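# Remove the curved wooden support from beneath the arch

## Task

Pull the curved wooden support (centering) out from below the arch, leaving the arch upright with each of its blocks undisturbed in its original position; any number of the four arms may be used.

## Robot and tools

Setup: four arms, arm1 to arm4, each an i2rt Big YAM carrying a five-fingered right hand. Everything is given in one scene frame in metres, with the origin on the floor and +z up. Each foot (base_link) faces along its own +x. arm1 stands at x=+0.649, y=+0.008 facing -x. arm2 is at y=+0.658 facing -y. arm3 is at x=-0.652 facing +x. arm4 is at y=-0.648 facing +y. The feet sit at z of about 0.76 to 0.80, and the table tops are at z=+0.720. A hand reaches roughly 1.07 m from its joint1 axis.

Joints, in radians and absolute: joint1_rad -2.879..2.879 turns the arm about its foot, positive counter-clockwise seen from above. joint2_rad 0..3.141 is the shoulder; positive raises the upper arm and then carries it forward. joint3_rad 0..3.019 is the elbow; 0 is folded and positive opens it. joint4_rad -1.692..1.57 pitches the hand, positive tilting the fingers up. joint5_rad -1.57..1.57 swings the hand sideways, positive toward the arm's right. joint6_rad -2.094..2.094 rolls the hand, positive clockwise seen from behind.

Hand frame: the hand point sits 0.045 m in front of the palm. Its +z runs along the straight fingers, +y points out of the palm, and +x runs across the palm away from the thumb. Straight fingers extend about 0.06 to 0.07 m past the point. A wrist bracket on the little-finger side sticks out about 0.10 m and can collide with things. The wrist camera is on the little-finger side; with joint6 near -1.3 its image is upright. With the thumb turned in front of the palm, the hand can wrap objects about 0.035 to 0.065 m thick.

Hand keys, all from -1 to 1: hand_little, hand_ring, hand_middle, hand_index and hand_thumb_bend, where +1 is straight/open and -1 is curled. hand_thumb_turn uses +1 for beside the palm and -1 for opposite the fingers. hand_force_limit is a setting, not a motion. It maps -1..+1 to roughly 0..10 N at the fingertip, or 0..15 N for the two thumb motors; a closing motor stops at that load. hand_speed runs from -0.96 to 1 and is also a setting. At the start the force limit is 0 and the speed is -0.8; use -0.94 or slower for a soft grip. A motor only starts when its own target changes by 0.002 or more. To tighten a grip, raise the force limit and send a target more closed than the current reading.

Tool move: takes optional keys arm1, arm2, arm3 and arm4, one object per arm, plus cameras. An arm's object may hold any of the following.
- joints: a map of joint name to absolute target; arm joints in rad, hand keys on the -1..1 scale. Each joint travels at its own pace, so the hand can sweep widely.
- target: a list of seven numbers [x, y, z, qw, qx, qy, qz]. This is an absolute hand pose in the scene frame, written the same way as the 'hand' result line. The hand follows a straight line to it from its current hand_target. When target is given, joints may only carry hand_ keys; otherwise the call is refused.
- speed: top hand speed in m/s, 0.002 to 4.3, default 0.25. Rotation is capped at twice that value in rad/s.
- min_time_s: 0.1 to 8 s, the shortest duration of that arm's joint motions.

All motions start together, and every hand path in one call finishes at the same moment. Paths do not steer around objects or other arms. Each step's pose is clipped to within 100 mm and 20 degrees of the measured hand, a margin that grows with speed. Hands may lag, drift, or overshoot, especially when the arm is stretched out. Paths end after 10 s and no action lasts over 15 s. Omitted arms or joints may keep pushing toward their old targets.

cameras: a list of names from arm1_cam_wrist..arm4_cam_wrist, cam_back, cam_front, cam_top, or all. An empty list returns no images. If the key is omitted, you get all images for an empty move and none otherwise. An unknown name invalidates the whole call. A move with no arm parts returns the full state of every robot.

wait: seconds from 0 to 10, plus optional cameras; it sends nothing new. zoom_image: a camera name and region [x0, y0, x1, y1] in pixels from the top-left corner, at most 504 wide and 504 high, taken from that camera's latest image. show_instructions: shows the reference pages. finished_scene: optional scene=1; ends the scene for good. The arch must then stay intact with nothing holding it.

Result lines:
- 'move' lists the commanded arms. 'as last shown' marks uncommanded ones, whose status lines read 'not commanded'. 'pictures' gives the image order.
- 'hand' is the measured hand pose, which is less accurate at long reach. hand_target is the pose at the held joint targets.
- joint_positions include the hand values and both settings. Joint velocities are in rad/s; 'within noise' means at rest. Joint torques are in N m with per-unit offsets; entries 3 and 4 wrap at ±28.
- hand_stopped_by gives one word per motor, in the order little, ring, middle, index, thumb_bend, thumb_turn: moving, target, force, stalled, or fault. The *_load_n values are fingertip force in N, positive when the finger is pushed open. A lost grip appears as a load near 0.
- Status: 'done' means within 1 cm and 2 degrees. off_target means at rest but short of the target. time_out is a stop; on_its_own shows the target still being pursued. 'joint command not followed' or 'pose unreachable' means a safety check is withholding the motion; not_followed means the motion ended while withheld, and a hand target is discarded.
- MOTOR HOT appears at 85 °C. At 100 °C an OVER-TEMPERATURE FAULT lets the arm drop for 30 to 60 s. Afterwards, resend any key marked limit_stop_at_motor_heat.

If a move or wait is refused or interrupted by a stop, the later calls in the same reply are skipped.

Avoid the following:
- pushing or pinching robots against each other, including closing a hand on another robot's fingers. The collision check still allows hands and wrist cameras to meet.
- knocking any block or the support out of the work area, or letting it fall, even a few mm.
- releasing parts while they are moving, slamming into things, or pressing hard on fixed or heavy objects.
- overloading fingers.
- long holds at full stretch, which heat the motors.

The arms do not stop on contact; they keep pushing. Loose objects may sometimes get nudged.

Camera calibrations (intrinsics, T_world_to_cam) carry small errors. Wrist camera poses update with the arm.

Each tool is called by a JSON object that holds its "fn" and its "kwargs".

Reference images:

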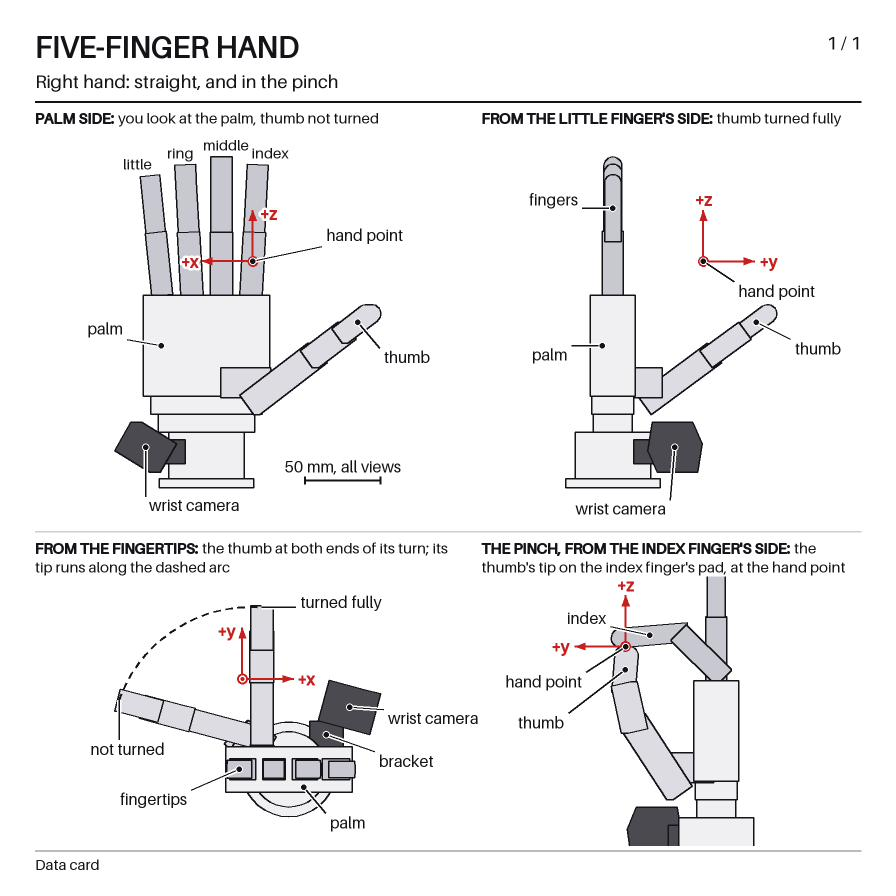

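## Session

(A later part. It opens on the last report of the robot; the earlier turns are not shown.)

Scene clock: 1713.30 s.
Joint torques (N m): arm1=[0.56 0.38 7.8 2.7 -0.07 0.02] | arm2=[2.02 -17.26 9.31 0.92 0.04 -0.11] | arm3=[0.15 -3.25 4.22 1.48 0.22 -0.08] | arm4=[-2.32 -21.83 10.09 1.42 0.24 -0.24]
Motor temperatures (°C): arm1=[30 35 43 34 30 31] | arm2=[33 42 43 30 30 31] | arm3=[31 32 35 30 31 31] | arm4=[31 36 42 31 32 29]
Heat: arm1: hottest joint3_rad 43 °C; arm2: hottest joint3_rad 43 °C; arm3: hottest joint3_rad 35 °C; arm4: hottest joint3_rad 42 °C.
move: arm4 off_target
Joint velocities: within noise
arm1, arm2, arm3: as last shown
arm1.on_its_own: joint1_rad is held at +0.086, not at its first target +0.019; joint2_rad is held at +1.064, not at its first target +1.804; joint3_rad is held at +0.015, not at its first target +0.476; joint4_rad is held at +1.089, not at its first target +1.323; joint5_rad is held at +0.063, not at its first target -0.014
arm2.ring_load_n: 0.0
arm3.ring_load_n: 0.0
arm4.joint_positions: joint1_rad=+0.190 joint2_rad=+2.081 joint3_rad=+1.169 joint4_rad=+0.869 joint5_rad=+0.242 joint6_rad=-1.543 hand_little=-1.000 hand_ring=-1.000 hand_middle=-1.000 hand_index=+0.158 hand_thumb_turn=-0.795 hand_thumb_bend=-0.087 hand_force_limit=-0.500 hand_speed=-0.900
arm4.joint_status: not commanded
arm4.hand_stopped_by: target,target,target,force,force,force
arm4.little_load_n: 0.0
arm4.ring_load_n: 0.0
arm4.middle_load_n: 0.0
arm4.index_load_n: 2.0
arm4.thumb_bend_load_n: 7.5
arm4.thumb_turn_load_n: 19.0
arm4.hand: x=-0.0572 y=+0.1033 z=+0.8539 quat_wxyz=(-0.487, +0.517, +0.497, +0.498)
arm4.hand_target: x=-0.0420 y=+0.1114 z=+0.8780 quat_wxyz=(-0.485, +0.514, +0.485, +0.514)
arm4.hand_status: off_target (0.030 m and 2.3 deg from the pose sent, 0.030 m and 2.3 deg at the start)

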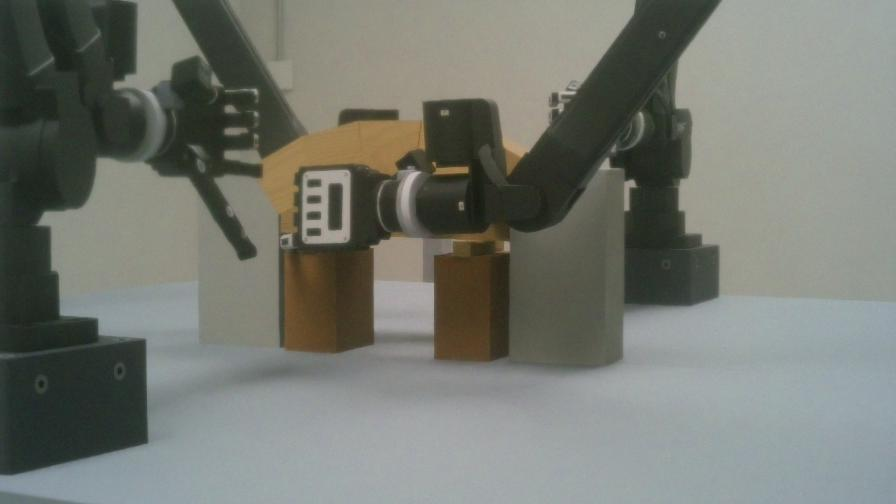

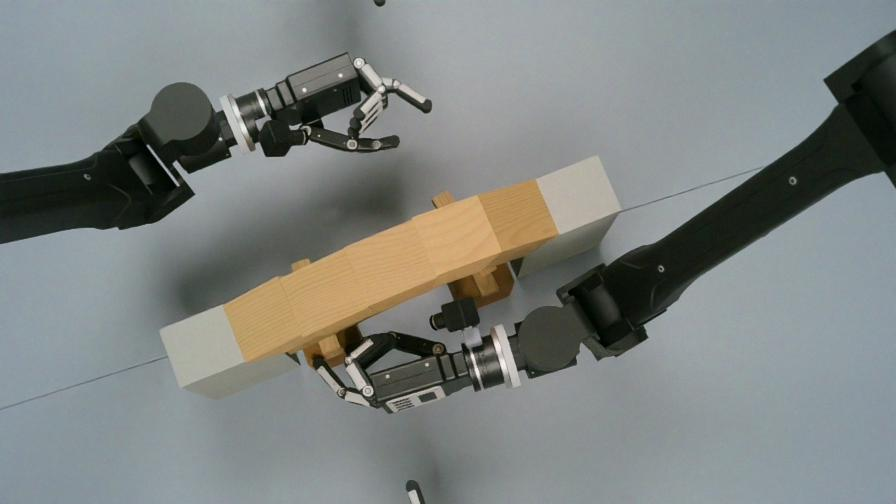

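{"fn": "move", "kwargs": {"arm4": {"joints": {"hand_thumb_turn": -0.765}, "target": [-0.046, 0.1095, 0.873, 0.4852, -0.5144, -0.4852, -0.5144], "speed": 0.01}, "cameras": ["cam_back", "cam_top"]}}

{"fn": "zoom_image", "kwargs": {"camera": "cam_top", "region": [280, 310, 400, 410]}}

Scene clock: 1733.23 s.
Joint torques (N m): arm1=[0.5 -0.09 7.97 2.59 -0.06 0.04] | arm2=[1.96 -17.26 9.29 0.91 0.03 -0.11] | arm3=[0.5 -3.25 4.16 1.37 0.23 -0.07] | arm4=[-1.55 -21.13 9.61 1.84 0.51 -0.21]
Motor temperatures (°C): arm1=[30 35 43 34 30 31] | arm2=[33 42 43 30 30 31] | arm3=[31 32 35 30 31 31] | arm4=[31 36 42 31 32 29]
Heat: arm1: hottest joint3_rad 43 °C; arm2: hottest joint3_rad 43 °C; arm3: hottest joint3_rad 35 °C; arm4: hottest joint3_rad 42 °C.
move: arm4 off_target
Joint velocities: within noise
arm1, arm2, arm3: as last shown
arm1.on_its_own: joint1_rad is held at +0.086, not at its first target +0.019; joint2_rad is held at +1.064, not at its first target +1.804; joint3_rad is held at +0.015, not at its first target +0.476; joint4_rad is held at +1.089, not at its first target +1.323; joint5_rad is held at +0.063, not at its first target -0.014
arm4.joint_positions: joint1_rad=+0.190 joint2_rad=+2.081 joint3_rad=+1.169 joint4_rad=+0.869 joint5_rad=+0.242 joint6_rad=-1.543 hand_little=-1.000 hand_ring=-1.000 hand_middle=-1.000 hand_index=+0.158 hand_thumb_turn=-0.763 hand_thumb_bend=-0.087 hand_force_limit=-0.500 hand_speed=-0.900
arm4.joint_status: all done
arm4.hand_stopped_by: target,target,target,force,force,force
arm4.little_load_n: 0.0
arm4.ring_load_n: 0.0
arm4.middle_load_n: 0.0
arm4.index_load_n: 2.0
arm4.thumb_bend_load_n: 5.5
arm4.thumb_turn_load_n: 12.5
arm4.hand: x=-0.0572 y=+0.1033 z=+0.8541 quat_wxyz=(-0.487, +0.517, +0.496, +0.498)
arm4.hand_target: x=-0.0460 y=+0.1091 z=+0.8732 quat_wxyz=(-0.485, +0.514, +0.485, +0.514)
arm4.hand_status: off_target (0.023 m and 2.3 deg from the pose sent, 0.023 m and 2.3 deg at the start)

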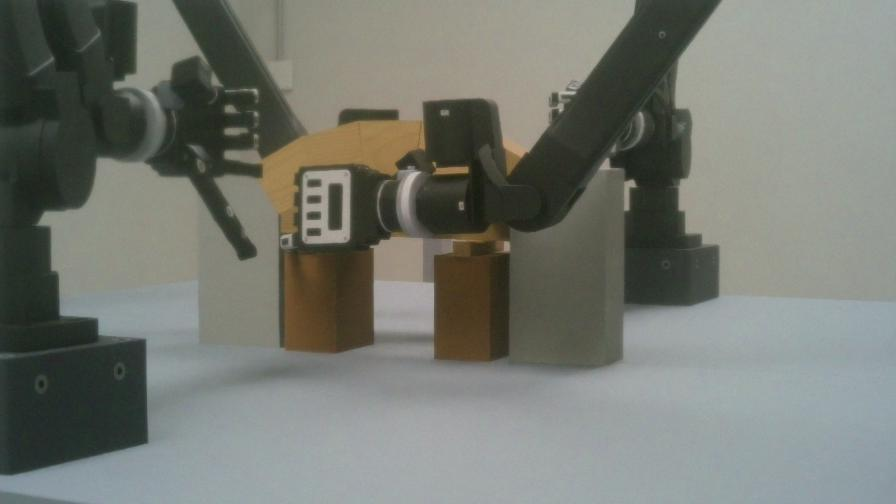

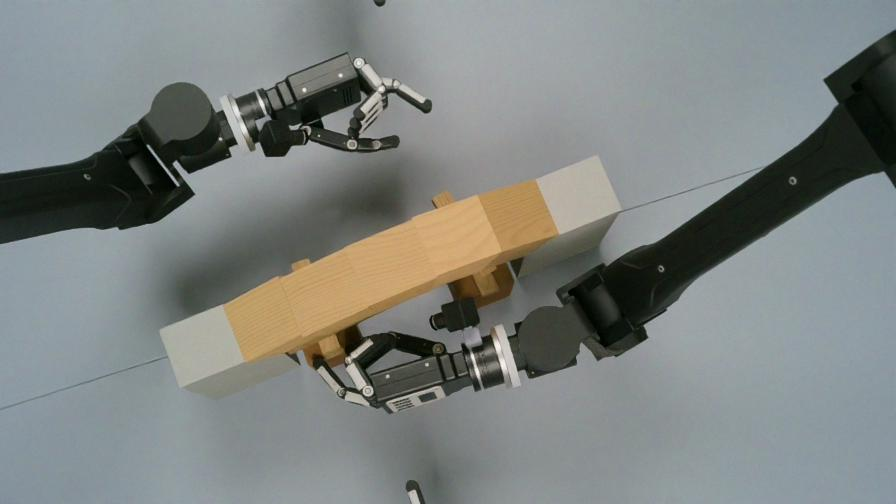

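Scaled by 4.200 from the camera's image (finer frame: 1280x720).

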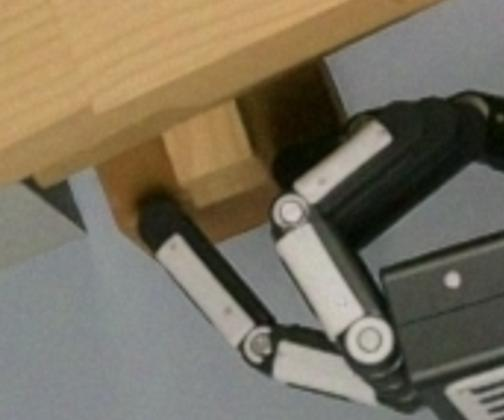

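{"fn": "move", "kwargs": {"arm4": {"joints": {"hand_thumb_turn": -0.75, "hand_thumb_bend": 0.02, "hand_index": 0.3, "hand_speed": -0.8}, "target": [-0.032, 0.106, 0.873, 0.4852, -0.5144, -0.4852, -0.5144], "speed": 0.03}, "cameras": ["cam_back", "cam_top"]}}

{"fn": "zoom_image", "kwargs": {"camera": "cam_top", "region": [280, 310, 400, 410]}}

{"fn": "zoom_image", "kwargs": {"camera": "cam_back", "region": [230, 200, 410, 300]}}

Scene clock: 1772.53 s.
Joint torques (N m): arm1=[0.56 0.21 7.91 2.45 -0.12 0.03] | arm2=[2.08 -17.26 9.26 0.9 0.04 -0.11] | arm3=[0.15 -3.19 4.19 1.48 0.21 -0.08] | arm4=[-2.43 -21.71 7.88 2.24 0.14 -0.25]
Motor temperatures (°C): arm1=[30 34 43 34 30 31] | arm2=[33 42 43 30 30 31] | arm3=[31 32 35 30 31 31] | arm4=[31 36 42 31 32 29]
Heat: arm1: hottest joint3_rad 43 °C; arm2: hottest joint3_rad 43 °C; arm3: hottest joint3_rad 35 °C; arm4: hottest joint3_rad 42 °C.
move: arm4 off_target
Joint velocities: within noise
arm1, arm2, arm3: as last shown
arm1.on_its_own: joint1_rad is held at +0.086, not at its first target +0.019; joint2_rad is held at +1.064, not at its first target +1.804; joint3_rad is held at +0.015, not at its first target +0.476; joint4_rad is held at +1.089, not at its first target +1.323; joint5_rad is held at +0.063, not at its first target -0.014
arm2.thumb_bend_load_n: -1.5
arm4.joint_positions: joint1_rad=+0.181 joint2_rad=+2.080 joint3_rad=+1.169 joint4_rad=+0.869 joint5_rad=+0.231 joint6_rad=-1.543 hand_little=-1.000 hand_ring=-1.000 hand_middle=-1.000 hand_index=+0.300 hand_thumb_turn=-0.749 hand_thumb_bend=+0.019 hand_force_limit=-0.500 hand_speed=-0.800
arm4.joint_status: all done
arm4.hand_stopped_by: target,target,target,target,target,force
arm4.little_load_n: 0.0
arm4.ring_load_n: 0.0
arm4.middle_load_n: 0.0
arm4.index_load_n: 0.5
arm4.thumb_bend_load_n: -1.5
arm4.thumb_turn_load_n: 7.0
arm4.hand: x=-0.0519 y=+0.1045 z=+0.8544 quat_wxyz=(-0.488, +0.517, +0.497, +0.498)
arm4.hand_target: x=-0.0322 y=+0.1059 z=+0.8728 quat_wxyz=(-0.485, +0.514, +0.485, +0.515)
arm4.hand_status: off_target (0.027 m and 2.3 deg from the pose sent, 0.032 m and 2.3 deg at the start)

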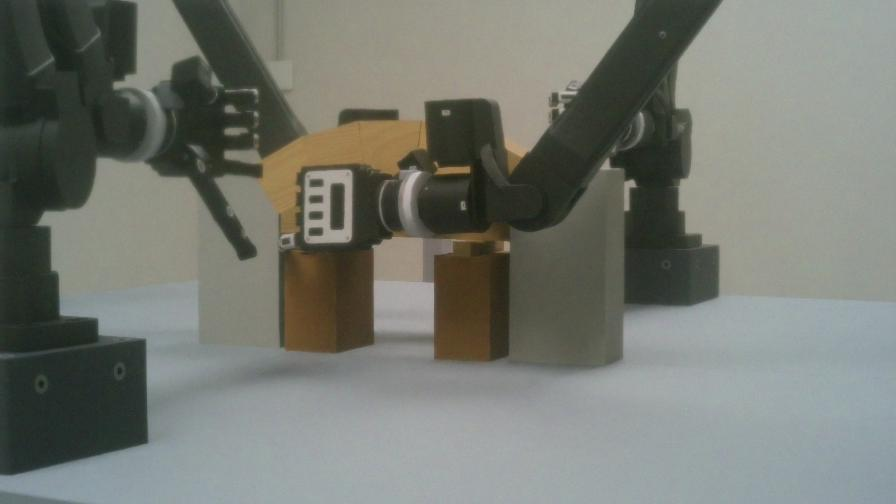

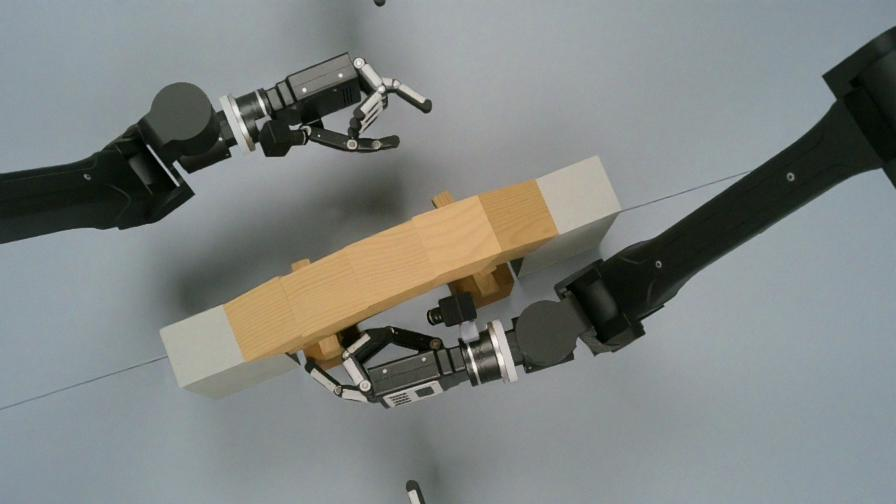

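Scaled by 4.200 from the camera's image (finer frame: 1280x720).

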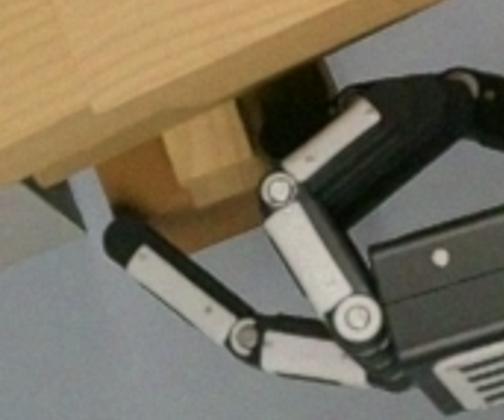

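Scaled by 2.800 from the camera's image (finer frame: 1280x720).

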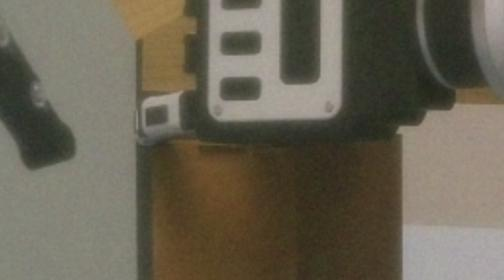

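{"fn": "move", "kwargs": {"arm4": {"joints": {"hand_index": -0.05, "hand_force_limit": -0.5, "hand_speed": -0.9}}, "cameras": ["cam_top"]}}

{"fn": "zoom_image", "kwargs": {"camera": "cam_top", "region": [280, 310, 400, 410]}}

Scene clock: 1782.30 s.
Joint torques (N m): arm1=[-0.03 -0.21 7.73 2.48 -0.12 0.02] | arm2=[1.9 -17.26 9.32 0.87 0.03 -0.1] | arm3=[0.26 -3.19 4.11 1.48 0.24 -0.08] | arm4=[-2.78 -21.89 7.92 2.32 0.22 -0.25]
Motor temperatures (°C): arm1=[30 34 43 34 30 31] | arm2=[33 42 43 30 30 31] | arm3=[31 32 35 30 31 31] | arm4=[31 37 42 31 32 29]
Heat: arm1: hottest joint3_rad 43 °C; arm2: hottest joint3_rad 43 °C; arm3: hottest joint3_rad 35 °C; arm4: hottest joint3_rad 42 °C.
move: arm4 off_target
Joint velocities: within noise
arm1, arm2, arm3: as last shown
arm1.on_its_own: joint1_rad is held at +0.086, not at its first target +0.019; joint2_rad is held at +1.064, not at its first target +1.804; joint3_rad is held at +0.015, not at its first target +0.476; joint4_rad is held at +1.089, not at its first target +1.323; joint5_rad is held at +0.063, not at its first target -0.014
arm2.thumb_bend_load_n: -2.0
arm2.thumb_turn_load_n: 4.0
arm3.middle_load_n: 0.5
arm4.joint_positions: joint1_rad=+0.181 joint2_rad=+2.080 joint3_rad=+1.169 joint4_rad=+0.869 joint5_rad=+0.228 joint6_rad=-1.543 hand_little=-1.000 hand_ring=-1.000 hand_middle=-1.000 hand_index=+0.274 hand_thumb_turn=-0.749 hand_thumb_bend=+0.019 hand_force_limit=-0.500 hand_speed=-0.900
arm4.joint_status: hand_index off_target (ended at +0.274, target -0.050); the others done
arm4.hand_stopped_by: target,target,target,force,target,force
arm4.little_load_n: 0.0
arm4.ring_load_n: 0.0
arm4.middle_load_n: 0.0
arm4.index_load_n: 2.0
arm4.thumb_bend_load_n: -1.5
arm4.thumb_turn_load_n: 7.0
arm4.hand: x=-0.0524 y=+0.1047 z=+0.8544 quat_wxyz=(-0.489, +0.516, +0.497, +0.497)
arm4.hand_target: x=-0.0322 y=+0.1059 z=+0.8727 quat_wxyz=(-0.485, +0.514, +0.485, +0.514)
arm4.hand_status: not commanded

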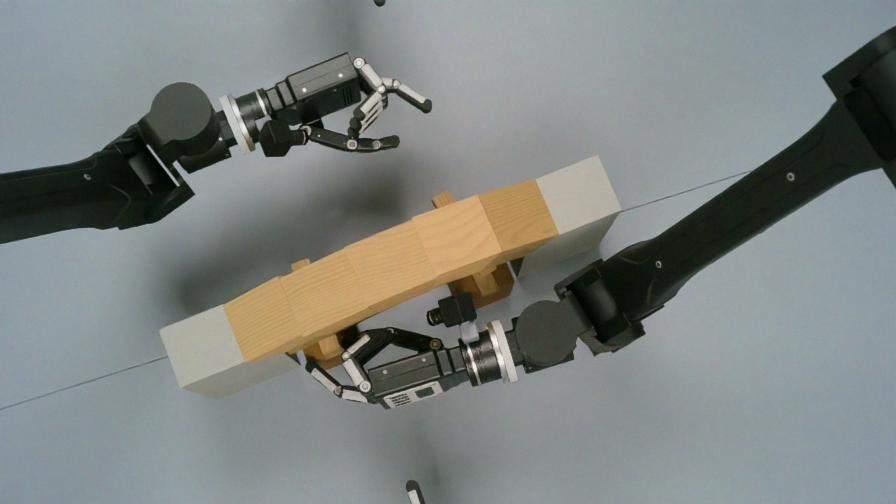

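Scaled by 4.200 from the camera's image (finer frame: 1280x720).

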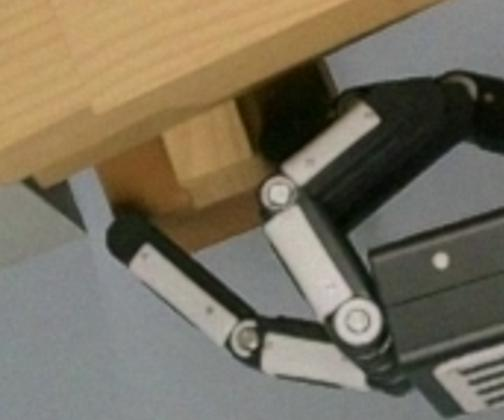

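{"fn": "move", "kwargs": {"arm4": {"joints": {"hand_index": 0.3, "hand_speed": -0.8}, "target": [-0.032, 0.106, 0.883, 0.4852, -0.5144, -0.4852, -0.5144], "speed": 0.03}, "cameras": ["cam_back", "cam_top"]}}

{"fn": "zoom_image", "kwargs": {"camera": "cam_top", "region": [280, 310, 400, 410]}}

{"fn": "zoom_image", "kwargs": {"camera": "cam_back", "region": [230, 200, 410, 300]}}

Scene clock: 1799.00 s.
Joint torques (N m): arm1=[0.15 0.26 7.77 2.62 -0.12 0.03] | arm2=[1.96 -17.32 9.35 0.87 0.04 -0.11] | arm3=[0.26 -3.19 4.18 1.44 0.21 -0.05] | arm4=[-1.38 -21.71 8.2 1.48 0.1 -0.24]
Motor temperatures (°C): arm1=[30 34 43 34 30 31] | arm2=[33 42 43 30 30 31] | arm3=[31 32 35 30 31 31] | arm4=[31 37 41 32 32 29]
Heat: arm1: hottest joint3_rad 43 °C; arm2: hottest joint3_rad 43 °C; arm3: hottest joint3_rad 35 °C; arm4: hottest joint3_rad 41 °C.
move: arm4 off_target
Joint velocities: within noise
arm1, arm2, arm3: as last shown
arm1.little_load_n: -0.5
arm1.on_its_own: joint1_rad is held at +0.086, not at its first target +0.019; joint2_rad is held at +1.064, not at its first target +1.804; joint3_rad is held at +0.015, not at its first target +0.476; joint4_rad is held at +1.089, not at its first target +1.323; joint5_rad is held at +0.063, not at its first target -0.014
arm2.middle_load_n: 1.0
arm2.index_load_n: -0.5
arm2.thumb_turn_load_n: 4.5
arm3.middle_load_n: 0.0
arm4.joint_positions: joint1_rad=+0.168 joint2_rad=+2.059 joint3_rad=+1.169 joint4_rad=+0.869 joint5_rad=+0.231 joint6_rad=-1.543 hand_little=-1.000 hand_ring=-1.000 hand_middle=-1.000 hand_index=+0.300 hand_thumb_turn=-0.749 hand_thumb_bend=+0.018 hand_force_limit=-0.500 hand_speed=-0.800
arm4.joint_status: all done
arm4.hand_stopped_by: target,target,target,target,target,force
arm4.little_load_n: 0.0
arm4.ring_load_n: 0.0
arm4.middle_load_n: 0.0
arm4.index_load_n: 0.0
arm4.thumb_bend_load_n: -2.0
arm4.thumb_turn_load_n: 7.0
arm4.hand: x=-0.0427 y=+0.1057 z=+0.8698 quat_wxyz=(-0.491, +0.516, +0.487, +0.505)
arm4.hand_target: x=-0.0322 y=+0.1060 z=+0.8830 quat_wxyz=(-0.485, +0.514, +0.485, +0.514)
arm4.hand_status: off_target (0.017 m and 1.3 deg from the pose sent, 0.035 m and 2.5 deg at the start)

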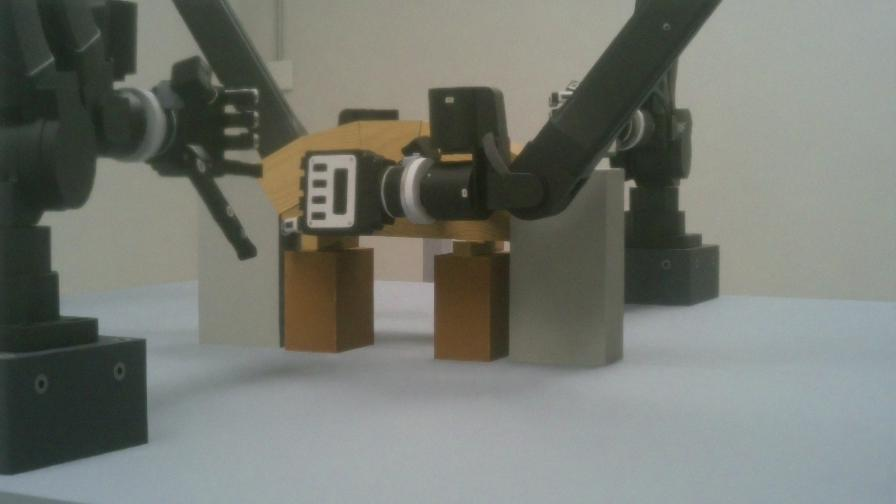

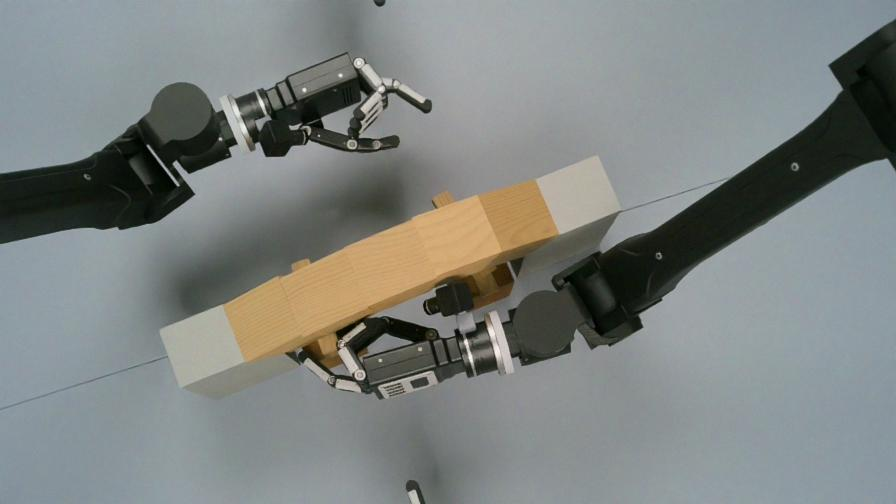

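Scaled by 4.200 from the camera's image (finer frame: 1280x720).

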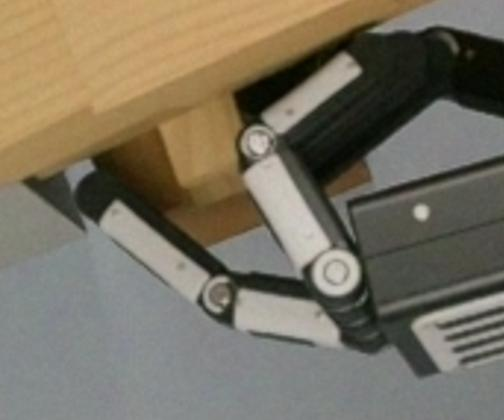

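Scaled by 2.800 from the camera's image (finer frame: 1280x720).

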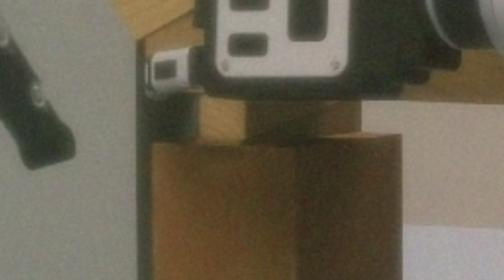

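{"fn": "move", "kwargs": {"arm4": {"target": [-0.05, 0.105, 0.859, 0.4852, -0.5144, -0.4852, -0.5144], "speed": 0.03}, "cameras": ["cam_back", "cam_top"]}}

{"fn": "zoom_image", "kwargs": {"camera": "cam_top", "region": [280, 310, 400, 410]}}

{"fn": "zoom_image", "kwargs": {"camera": "cam_back", "region": [230, 200, 410, 300]}}

Scene clock: 1811.63 s.
Joint torques (N m): arm1=[0.38 -0.09 7.82 2.45 -0.13 -0.01] | arm2=[2.02 -17.32 9.33 0.88 0.04 -0.11] | arm3=[0.5 -3.19 4.21 1.43 0.24 -0.07] | arm4=[0.67 -18.49 8.61 3.1 0.11 -0.24]
Motor temperatures (°C): arm1=[30 34 43 34 30 31] | arm2=[33 42 43 30 30 31] | arm3=[31 32 35 30 31 31] | arm4=[31 38 41 31 32 29]
Heat: arm1: hottest joint3_rad 43 °C; arm2: hottest joint3_rad 43 °C; arm3: hottest joint3_rad 35 °C; arm4: hottest joint3_rad 41 °C.
move: arm4 done
Joint velocities: within noise
arm1, arm2, arm3: as last shown
arm1.little_load_n: 0.0
arm1.ring_load_n: 0.5
arm1.on_its_own: joint1_rad is held at +0.086, not at its first target +0.019; joint2_rad is held at +1.064, not at its first target +1.804; joint3_rad is held at +0.015, not at its first target +0.476; joint4_rad is held at +1.089, not at its first target +1.323; joint5_rad is held at +0.063, not at its first target -0.014
arm2.middle_load_n: 0.5
arm2.index_load_n: 0.0
arm4.joint_positions: joint1_rad=+0.176 joint2_rad=+2.076 joint3_rad=+1.169 joint4_rad=+0.873 joint5_rad=+0.263 joint6_rad=-1.543 hand_little=-1.000 hand_ring=-1.000 hand_middle=-1.000 hand_index=+0.300 hand_thumb_turn=-0.749 hand_thumb_bend=+0.018 hand_force_limit=-0.500 hand_speed=-0.800
arm4.joint_status: not commanded
arm4.hand_stopped_by: target,target,target,target,target,force
arm4.little_load_n: 0.0
arm4.ring_load_n: 0.0
arm4.middle_load_n: 0.0
arm4.index_load_n: 0.0
arm4.thumb_bend_load_n: -1.5
arm4.thumb_turn_load_n: 7.0
arm4.hand: x=-0.0427 y=+0.1028 z=+0.8583 quat_wxyz=(-0.481, +0.524, +0.485, +0.509)
arm4.hand_target: x=-0.0500 y=+0.1048 z=+0.8589 quat_wxyz=(-0.485, +0.515, +0.485, +0.514)
arm4.hand_status: done (0.008 m and 1.4 deg from the pose sent, 0.013 m and 1.3 deg at the start)

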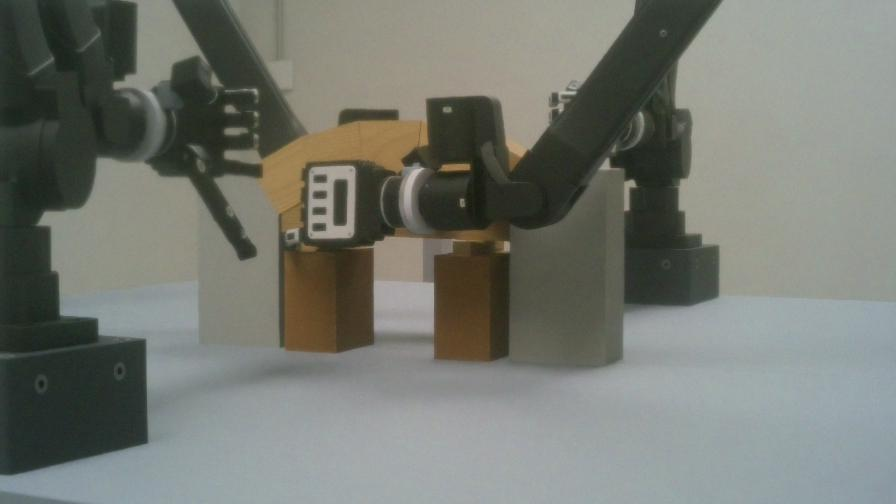

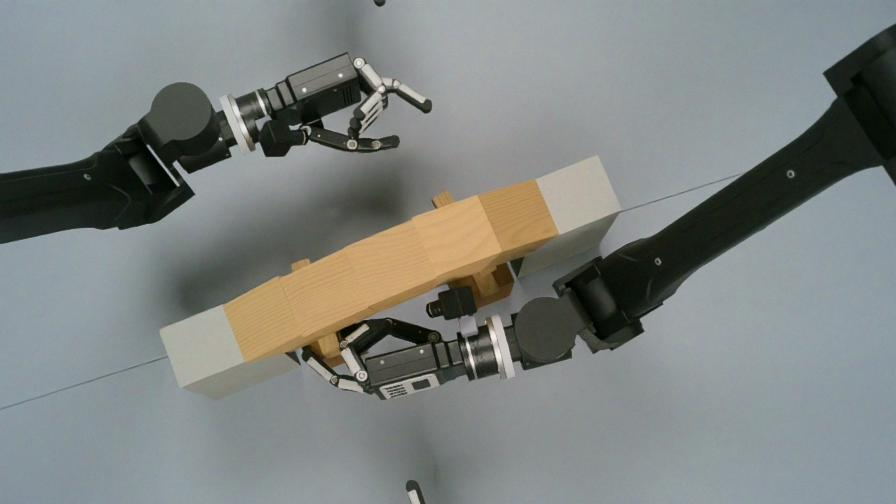

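Scaled by 4.200 from the camera's image (finer frame: 1280x720).

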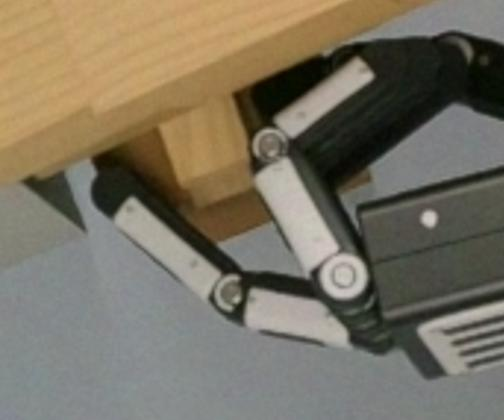

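Scaled by 2.800 from the camera's image (finer frame: 1280x720).

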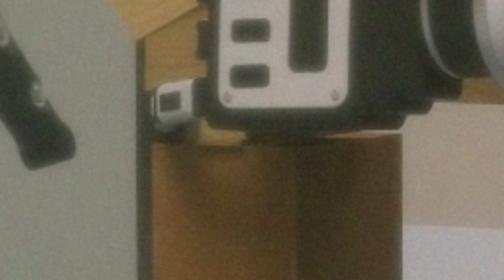

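{"fn": "move", "kwargs": {"arm4": {"target": [-0.059, 0.1045, 0.859, 0.4852, -0.5144, -0.4852, -0.5144], "speed": 0.02}, "cameras": ["cam_top"]}}

{"fn": "zoom_image", "kwargs": {"camera": "cam_top", "region": [280, 310, 400, 410]}}

Scene clock: 1821.53 s.
Joint torques (N m): arm1=[-0.21 0.03 7.91 2.51 -0.13 0.05] | arm2=[1.96 -17.32 9.31 0.88 0.04 -0.1] | arm3=[0.32 -3.25 4.23 1.42 0.24 -0.07] | arm4=[0.26 -18.26 9.1 3 0.09 -0.24]
Motor temperatures (°C): arm1=[30 34 43 34 30 31] | arm2=[33 42 43 29 30 31] | arm3=[31 32 35 30 31 31] | arm4=[31 37 41 32 32 29]
Heat: arm1: hottest joint3_rad 43 °C; arm2: hottest joint3_rad 43 °C; arm3: hottest joint3_rad 35 °C; arm4: hottest joint3_rad 41 °C.
move: arm4 done
Joint velocities: within noise
arm1, arm2, arm3: as last shown
arm1.ring_load_n: 0.0
arm1.on_its_own: joint1_rad is held at +0.086, not at its first target +0.019; joint2_rad is held at +1.064, not at its first target +1.804; joint3_rad is held at +0.015, not at its first target +0.476; joint4_rad is held at +1.089, not at its first target +1.323; joint5_rad is held at +0.063, not at its first target -0.014
arm4.joint_positions: joint1_rad=+0.194 joint2_rad=+2.076 joint3_rad=+1.169 joint4_rad=+0.873 joint5_rad=+0.278 joint6_rad=-1.543 hand_little=-1.000 hand_ring=-1.000 hand_middle=-1.000 hand_index=+0.300 hand_thumb_turn=-0.749 hand_thumb_bend=+0.018 hand_force_limit=-0.500 hand_speed=-0.800
arm4.joint_status: not commanded
arm4.hand_stopped_by: target,target,target,target,target,force
arm4.little_load_n: 0.0
arm4.ring_load_n: 0.0
arm4.middle_load_n: 0.0
arm4.index_load_n: 0.0
arm4.thumb_bend_load_n: -1.5
arm4.thumb_turn_load_n: 7.0
arm4.hand: x=-0.0527 y=+0.1010 z=+0.8583 quat_wxyz=(-0.481, +0.524, +0.486, +0.508)
arm4.hand_target: x=-0.0589 y=+0.1043 z=+0.8589 quat_wxyz=(-0.485, +0.515, +0.485, +0.514)
arm4.hand_status: done (0.007 m and 1.3 deg from the pose sent, 0.016 m and 1.4 deg at the start)

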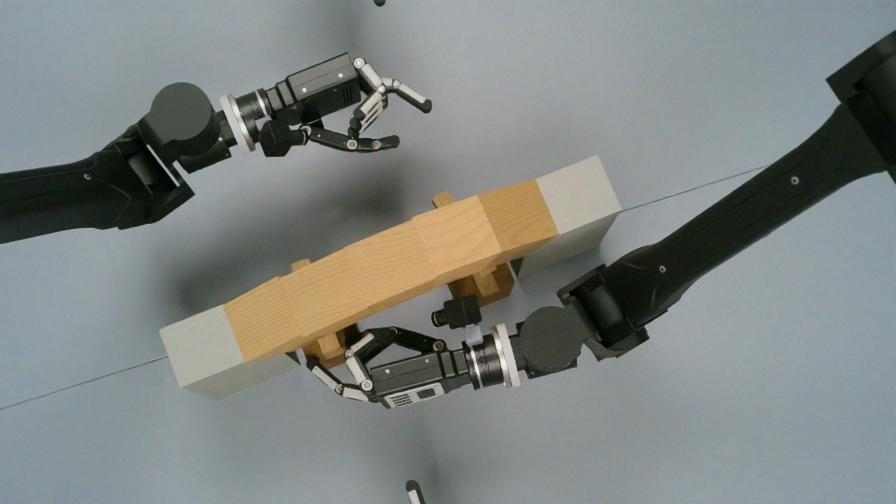

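Scaled by 4.200 from the camera's image (finer frame: 1280x720).

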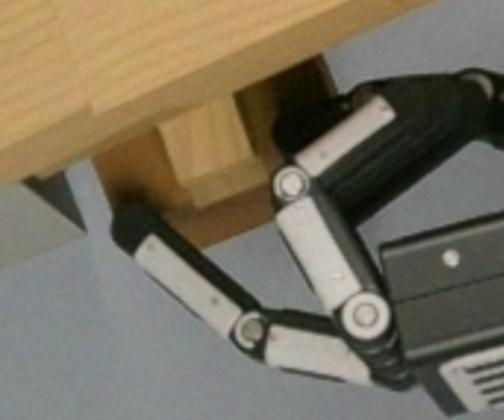

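{"fn": "move", "kwargs": {"arm4": {"target": [-0.037, 0.1045, 0.859, 0.4852, -0.5144, -0.4852, -0.5144], "speed": 0.02}, "cameras": ["cam_top"]}}

{"fn": "zoom_image", "kwargs": {"camera": "cam_top", "region": [280, 310, 400, 410]}}

Scene clock: 1831.33 s.
Joint torques (N m): arm1=[0.15 0.32 7.82 2.61 -0.12 0.02] | arm2=[1.96 -17.26 9.33 0.87 0.04 -0.1] | arm3=[0.44 -3.37 4.34 1.46 0.22 -0.06] | arm4=[-0.97 -18.84 7.79 2.93 -0.07 -0.25]
Motor temperatures (°C): arm1=[30 34 43 34 30 31] | arm2=[33 42 43 29 30 31] | arm3=[31 32 35 30 31 31] | arm4=[31 37 41 32 32 29]
Heat: arm1: hottest joint3_rad 43 °C; arm2: hottest joint3_rad 43 °C; arm3: hottest joint3_rad 35 °C; arm4: hottest joint3_rad 41 °C.
move: arm4 done
Joint velocities: within noise
arm1.joint_positions: joint1_rad=+0.090 joint2_rad=+1.060 joint3_rad=+0.003 joint4_rad=+1.071 joint5_rad=+0.066 joint6_rad=-1.580 hand_little=-1.000 hand_ring=-1.000 hand_middle=-1.000 hand_index=+1.000 hand_thumb_turn=+1.000 hand_thumb_bend=+1.000 hand_force_limit=+0.000 hand_speed=-0.800
arm1.joint_status: not commanded
arm1.hand_stopped_by: target,target,target,target,target,target
arm1.little_load_n: 0.0
arm1.ring_load_n: 0.0
arm1.middle_load_n: 0.0
arm1.index_load_n: 0.0
arm1.thumb_bend_load_n: 0.0
arm1.thumb_turn_load_n: 0.0
arm1.on_its_own: joint1_rad is held at +0.086, not at its first target +0.019; joint2_rad is held at +1.064, not at its first target +1.804; joint3_rad is held at +0.015, not at its first target +0.476; joint4_rad is held at +1.089, not at its first target +1.323; joint5_rad is held at +0.063, not at its first target -0.014
arm1.hand: x=+0.2944 y=+0.0337 z=+0.9312 quat_wxyz=(+0.713, +0.026, -0.700, +0.025)
arm1.hand_target: x=+0.2895 y=+0.0338 z=+0.9400 quat_wxyz=(+0.722, +0.025, -0.691, +0.026)
arm1.hand_status: not commanded
arm2.joint_positions: joint1_rad=+0.322 joint2_rad=+1.987 joint3_rad=+0.973 joint4_rad=+1.008 joint5_rad=+0.269 joint6_rad=-1.567 hand_little=-1.000 hand_ring=-1.000 hand_middle=-1.000 hand_index=+0.300 hand_thumb_turn=-0.799 hand_thumb_bend=+0.299 hand_force_limit=+0.000 hand_speed=-0.800
arm2.joint_status: not commanded
arm2.hand_stopped_by: target,target,target,target,target,target
arm2.little_load_n: 0.0
arm2.ring_load_n: 0.0
arm2.middle_load_n: 0.5
arm2.index_load_n: 0.0
arm2.thumb_bend_load_n: -2.0
arm2.thumb_turn_load_n: 4.5
arm2.hand: x=+0.1222 y=-0.0235 z=+0.8521 quat_wxyz=(+0.476, +0.519, -0.484, +0.519)
arm2.hand_target: x=+0.1300 y=-0.0334 z=+0.8570 quat_wxyz=(+0.479, +0.520, -0.479, +0.520)
arm2.hand_status: not commanded
arm3.joint_positions: joint1_rad=+0.318 joint2_rad=+1.223 joint3_rad=+0.090 joint4_rad=+1.154 joint5_rad=+0.226 joint6_rad=-1.567 hand_little=-1.000 hand_ring=-1.000 hand_middle=-1.000 hand_index=+1.000 hand_thumb_turn=+1.000 hand_thumb_bend=+1.000 hand_force_limit=+0.000 hand_speed=-0.800
arm3.joint_status: not commanded
arm3.hand_stopped_by: target,target,target,target,target,target
arm3.little_load_n: 0.0
arm3.ring_load_n: 0.0
arm3.middle_load_n: 0.0
arm3.index_load_n: 0.0
arm3.thumb_bend_load_n: 0.0
arm3.thumb_turn_load_n: 0.0
arm3.hand: x=-0.2682 y=+0.0191 z=+0.9326 quat_wxyz=(-0.029, +0.702, +0.023, +0.711)
arm3.hand_target: x=-0.2700 y=+0.0219 z=+0.9299 quat_wxyz=(-0.029, +0.706, +0.029, +0.707)
arm3.hand_status: not commanded
arm4.joint_positions: joint1_rad=+0.174 joint2_rad=+2.076 joint3_rad=+1.169 joint4_rad=+0.878 joint5_rad=+0.246 joint6_rad=-1.543 hand_little=-1.000 hand_ring=-1.000 hand_middle=-1.000 hand_index=+0.300 hand_thumb_turn=-0.749 hand_thumb_bend=+0.018 hand_force_limit=-0.500 hand_speed=-0.800
arm4.joint_status: not commanded
arm4.hand_stopped_by: target,target,target,target,target,force
arm4.little_load_n: 0.0
arm4.ring_load_n: 0.0
arm4.middle_load_n: 0.0
arm4.index_load_n: 0.0
arm4.thumb_bend_load_n: -1.5
arm4.thumb_turn_load_n: 7.0
arm4.hand: x=-0.0440 y=+0.1043 z=+0.8597 quat_wxyz=(-0.486, +0.520, +0.487, +0.506)
arm4.hand_target: x=-0.0371 y=+0.1044 z=+0.8589 quat_wxyz=(-0.485, +0.515, +0.485, +0.514)
arm4.hand_status: done (0.007 m and 1.2 deg from the pose sent, 0.016 m and 1.3 deg at the start)

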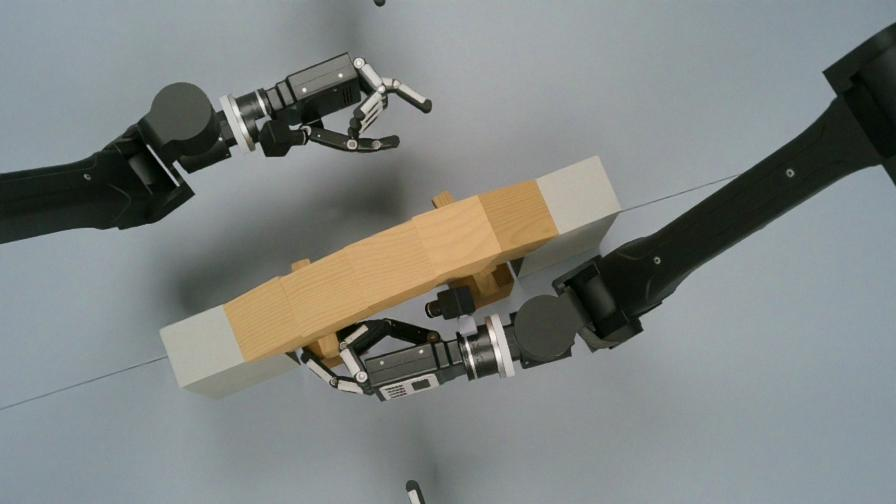

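Scaled by 4.200 from the camera's image (finer frame: 1280x720).

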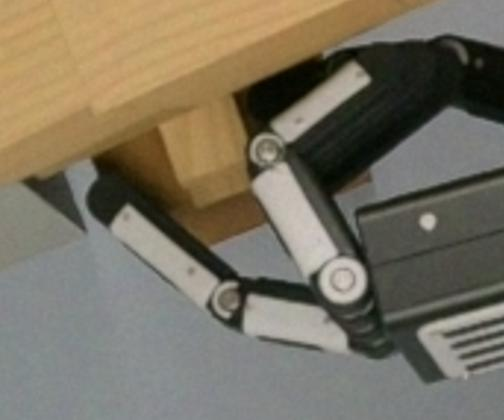

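{"fn": "move", "kwargs": {"arm4": {"target": [-0.0535, 0.1055, 0.859, 0.4852, -0.5144, -0.4852, -0.5144], "speed": 0.02}, "cameras": ["cam_top"]}}

{"fn": "zoom_image", "kwargs": {"camera": "cam_top", "region": [280, 310, 400, 410]}}

Scene clock: 1838.47 s.
Joint torques (N m): arm1=[-0.32 0.15 7.87 2.45 -0.12 0.03] | arm2=[1.9 -17.32 9.32 0.91 0.04 -0.11] | arm3=[0.62 -2.9 4.16 1.4 0.24 -0.06] | arm4=[0.21 -18.37 8.95 2.73 0.08 -0.23]
Motor temperatures (°C): arm1=[30 34 43 34 30 31] | arm2=[33 42 43 29 30 31] | arm3=[31 32 35 30 31 31] | arm4=[31 37 41 32 32 29]
Heat: arm1: hottest joint3_rad 43 °C; arm2: hottest joint3_rad 43 °C; arm3: hottest joint3_rad 35 °C; arm4: hottest joint3_rad 41 °C.
move: arm4 done
Joint velocities: within noise
arm1, arm2, arm3: as last shown
arm1.on_its_own: joint1_rad is held at +0.086, not at its first target +0.019; joint2_rad is held at +1.064, not at its first target +1.804; joint3_rad is held at +0.015, not at its first target +0.476; joint4_rad is held at +1.089, not at its first target +1.323; joint5_rad is held at +0.063, not at its first target -0.014
arm3.thumb_turn_load_n: -0.5
arm4.joint_positions: joint1_rad=+0.183 joint2_rad=+2.076 joint3_rad=+1.169 joint4_rad=+0.878 joint5_rad=+0.269 joint6_rad=-1.543 hand_little=-1.000 hand_ring=-1.000 hand_middle=-1.000 hand_index=+0.300 hand_thumb_turn=-0.749 hand_thumb_bend=+0.018 hand_force_limit=-0.500 hand_speed=-0.800
arm4.joint_status: not commanded
arm4.hand_stopped_by: target,target,target,target,target,force
arm4.little_load_n: 0.0
arm4.ring_load_n: 0.0
arm4.middle_load_n: 0.0
arm4.index_load_n: 0.0
arm4.thumb_bend_load_n: -1.5
arm4.thumb_turn_load_n: 7.0
arm4.hand: x=-0.0465 y=+0.1023 z=+0.8597 quat_wxyz=(-0.483, +0.523, +0.484, +0.510)
arm4.hand_target: x=-0.0534 y=+0.1053 z=+0.8589 quat_wxyz=(-0.485, +0.515, +0.485, +0.514)
arm4.hand_status: done (0.008 m and 1.2 deg from the pose sent, 0.010 m and 1.2 deg at the start)

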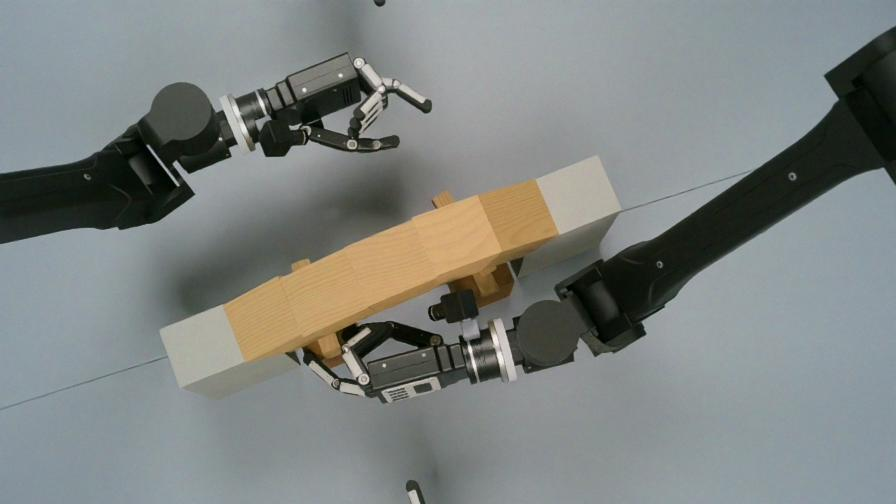

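Scaled by 4.200 from the camera's image (finer frame: 1280x720).

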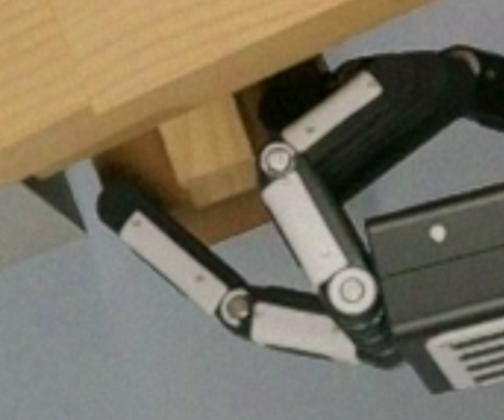

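Good position. Close the index.

{"fn": "move", "kwargs": {"arm4": {"joints": {"hand_index": -0.05, "hand_force_limit": -0.5, "hand_speed": -0.9}}, "cameras": ["cam_top", "cam_back"]}}

{"fn": "zoom_image", "kwargs": {"camera": "cam_top", "region": [280, 310, 400, 410]}}

{"fn": "zoom_image", "kwargs": {"camera": "cam_back", "region": [230, 200, 410, 300]}}

Scene clock: 1843.17 s.
Joint torques (N m): arm1=[0.15 0.09 7.83 2.52 -0.08 0.03] | arm2=[1.9 -17.2 9.29 0.92 0.04 -0.11] | arm3=[0.32 -2.96 4.22 1.48 0.23 -0.06] | arm4=[0.15 -18.37 8.91 2.65 0.1 -0.24]
Motor temperatures (°C): arm1=[30 34 43 34 30 31] | arm2=[33 42 43 29 30 31] | arm3=[31 32 35 30 31 31] | arm4=[31 37 41 32 32 29]
Heat: arm1: hottest joint3_rad 43 °C; arm2: hottest joint3_rad 43 °C; arm3: hottest joint3_rad 35 °C; arm4: hottest joint3_rad 41 °C.
move: arm4 off_target
Joint velocities: within noise
arm1, arm2, arm3: as last shown
arm1.on_its_own: joint1_rad is held at +0.086, not at its first target +0.019; joint2_rad is held at +1.064, not at its first target +1.804; joint3_rad is held at +0.015, not at its first target +0.476; joint4_rad is held at +1.089, not at its first target +1.323; joint5_rad is held at +0.063, not at its first target -0.014
arm2.thumb_turn_load_n: 4.0
arm3.thumb_bend_load_n: -0.5
arm3.thumb_turn_load_n: 0.0
arm4.joint_positions: joint1_rad=+0.186 joint2_rad=+2.076 joint3_rad=+1.169 joint4_rad=+0.878 joint5_rad=+0.269 joint6_rad=-1.543 hand_little=-1.000 hand_ring=-1.000 hand_middle=-1.000 hand_index=+0.097 hand_thumb_turn=-0.749 hand_thumb_bend=+0.019 hand_force_limit=-0.500 hand_speed=-0.900
arm4.joint_status: hand_index off_target (ended at +0.097, target -0.050); the others done
arm4.hand_stopped_by: target,target,target,force,target,force
arm4.little_load_n: 0.0
arm4.ring_load_n: 0.0
arm4.middle_load_n: 0.0
arm4.index_load_n: 2.5
arm4.thumb_bend_load_n: -1.0
arm4.thumb_turn_load_n: 7.0
arm4.hand: x=-0.0491 y=+0.1022 z=+0.8597 quat_wxyz=(-0.484, +0.522, +0.484, +0.509)
arm4.hand_target: x=-0.0536 y=+0.1053 z=+0.8590 quat_wxyz=(-0.485, +0.515, +0.485, +0.514)
arm4.hand_status: not commanded
pictures: cam_back, cam_top

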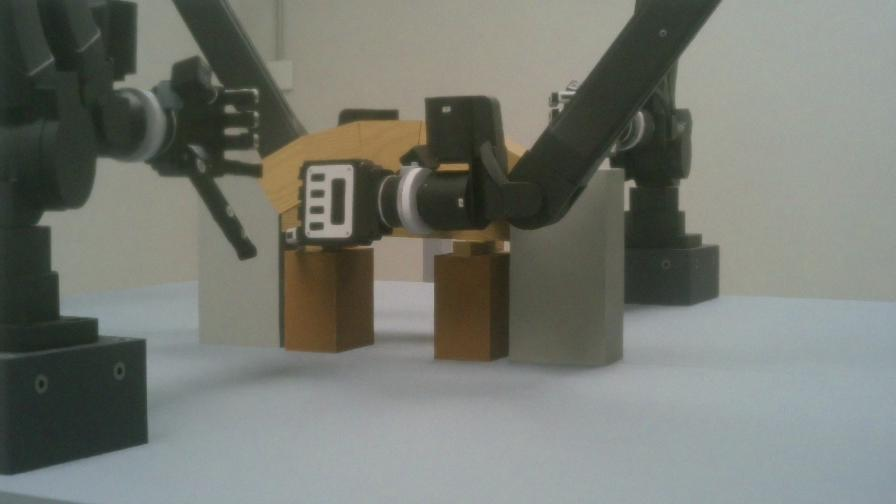

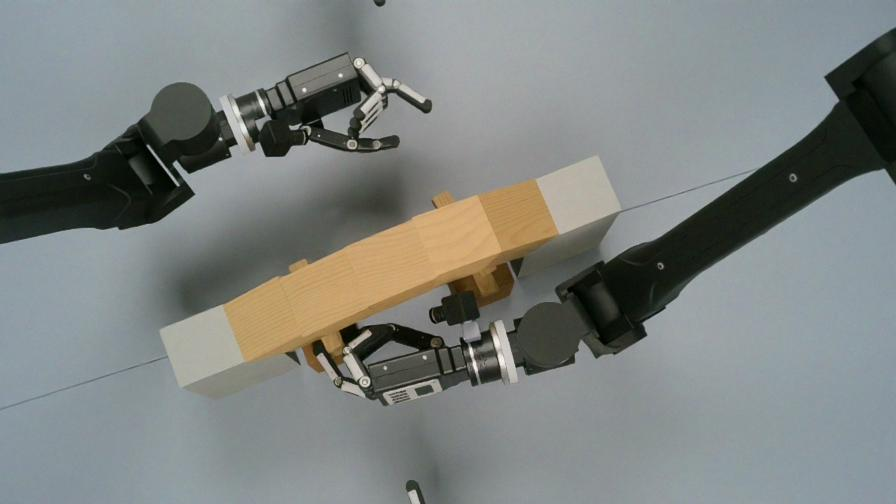

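Scaled by 4.200 from the camera's image (finer frame: 1280x720).

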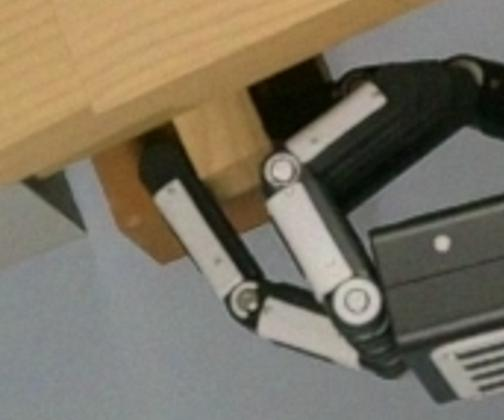

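Scaled by 2.800 from the camera's image (finer frame: 1280x720).

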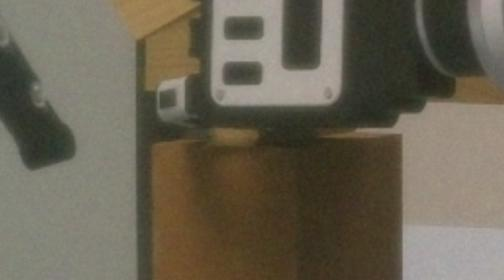

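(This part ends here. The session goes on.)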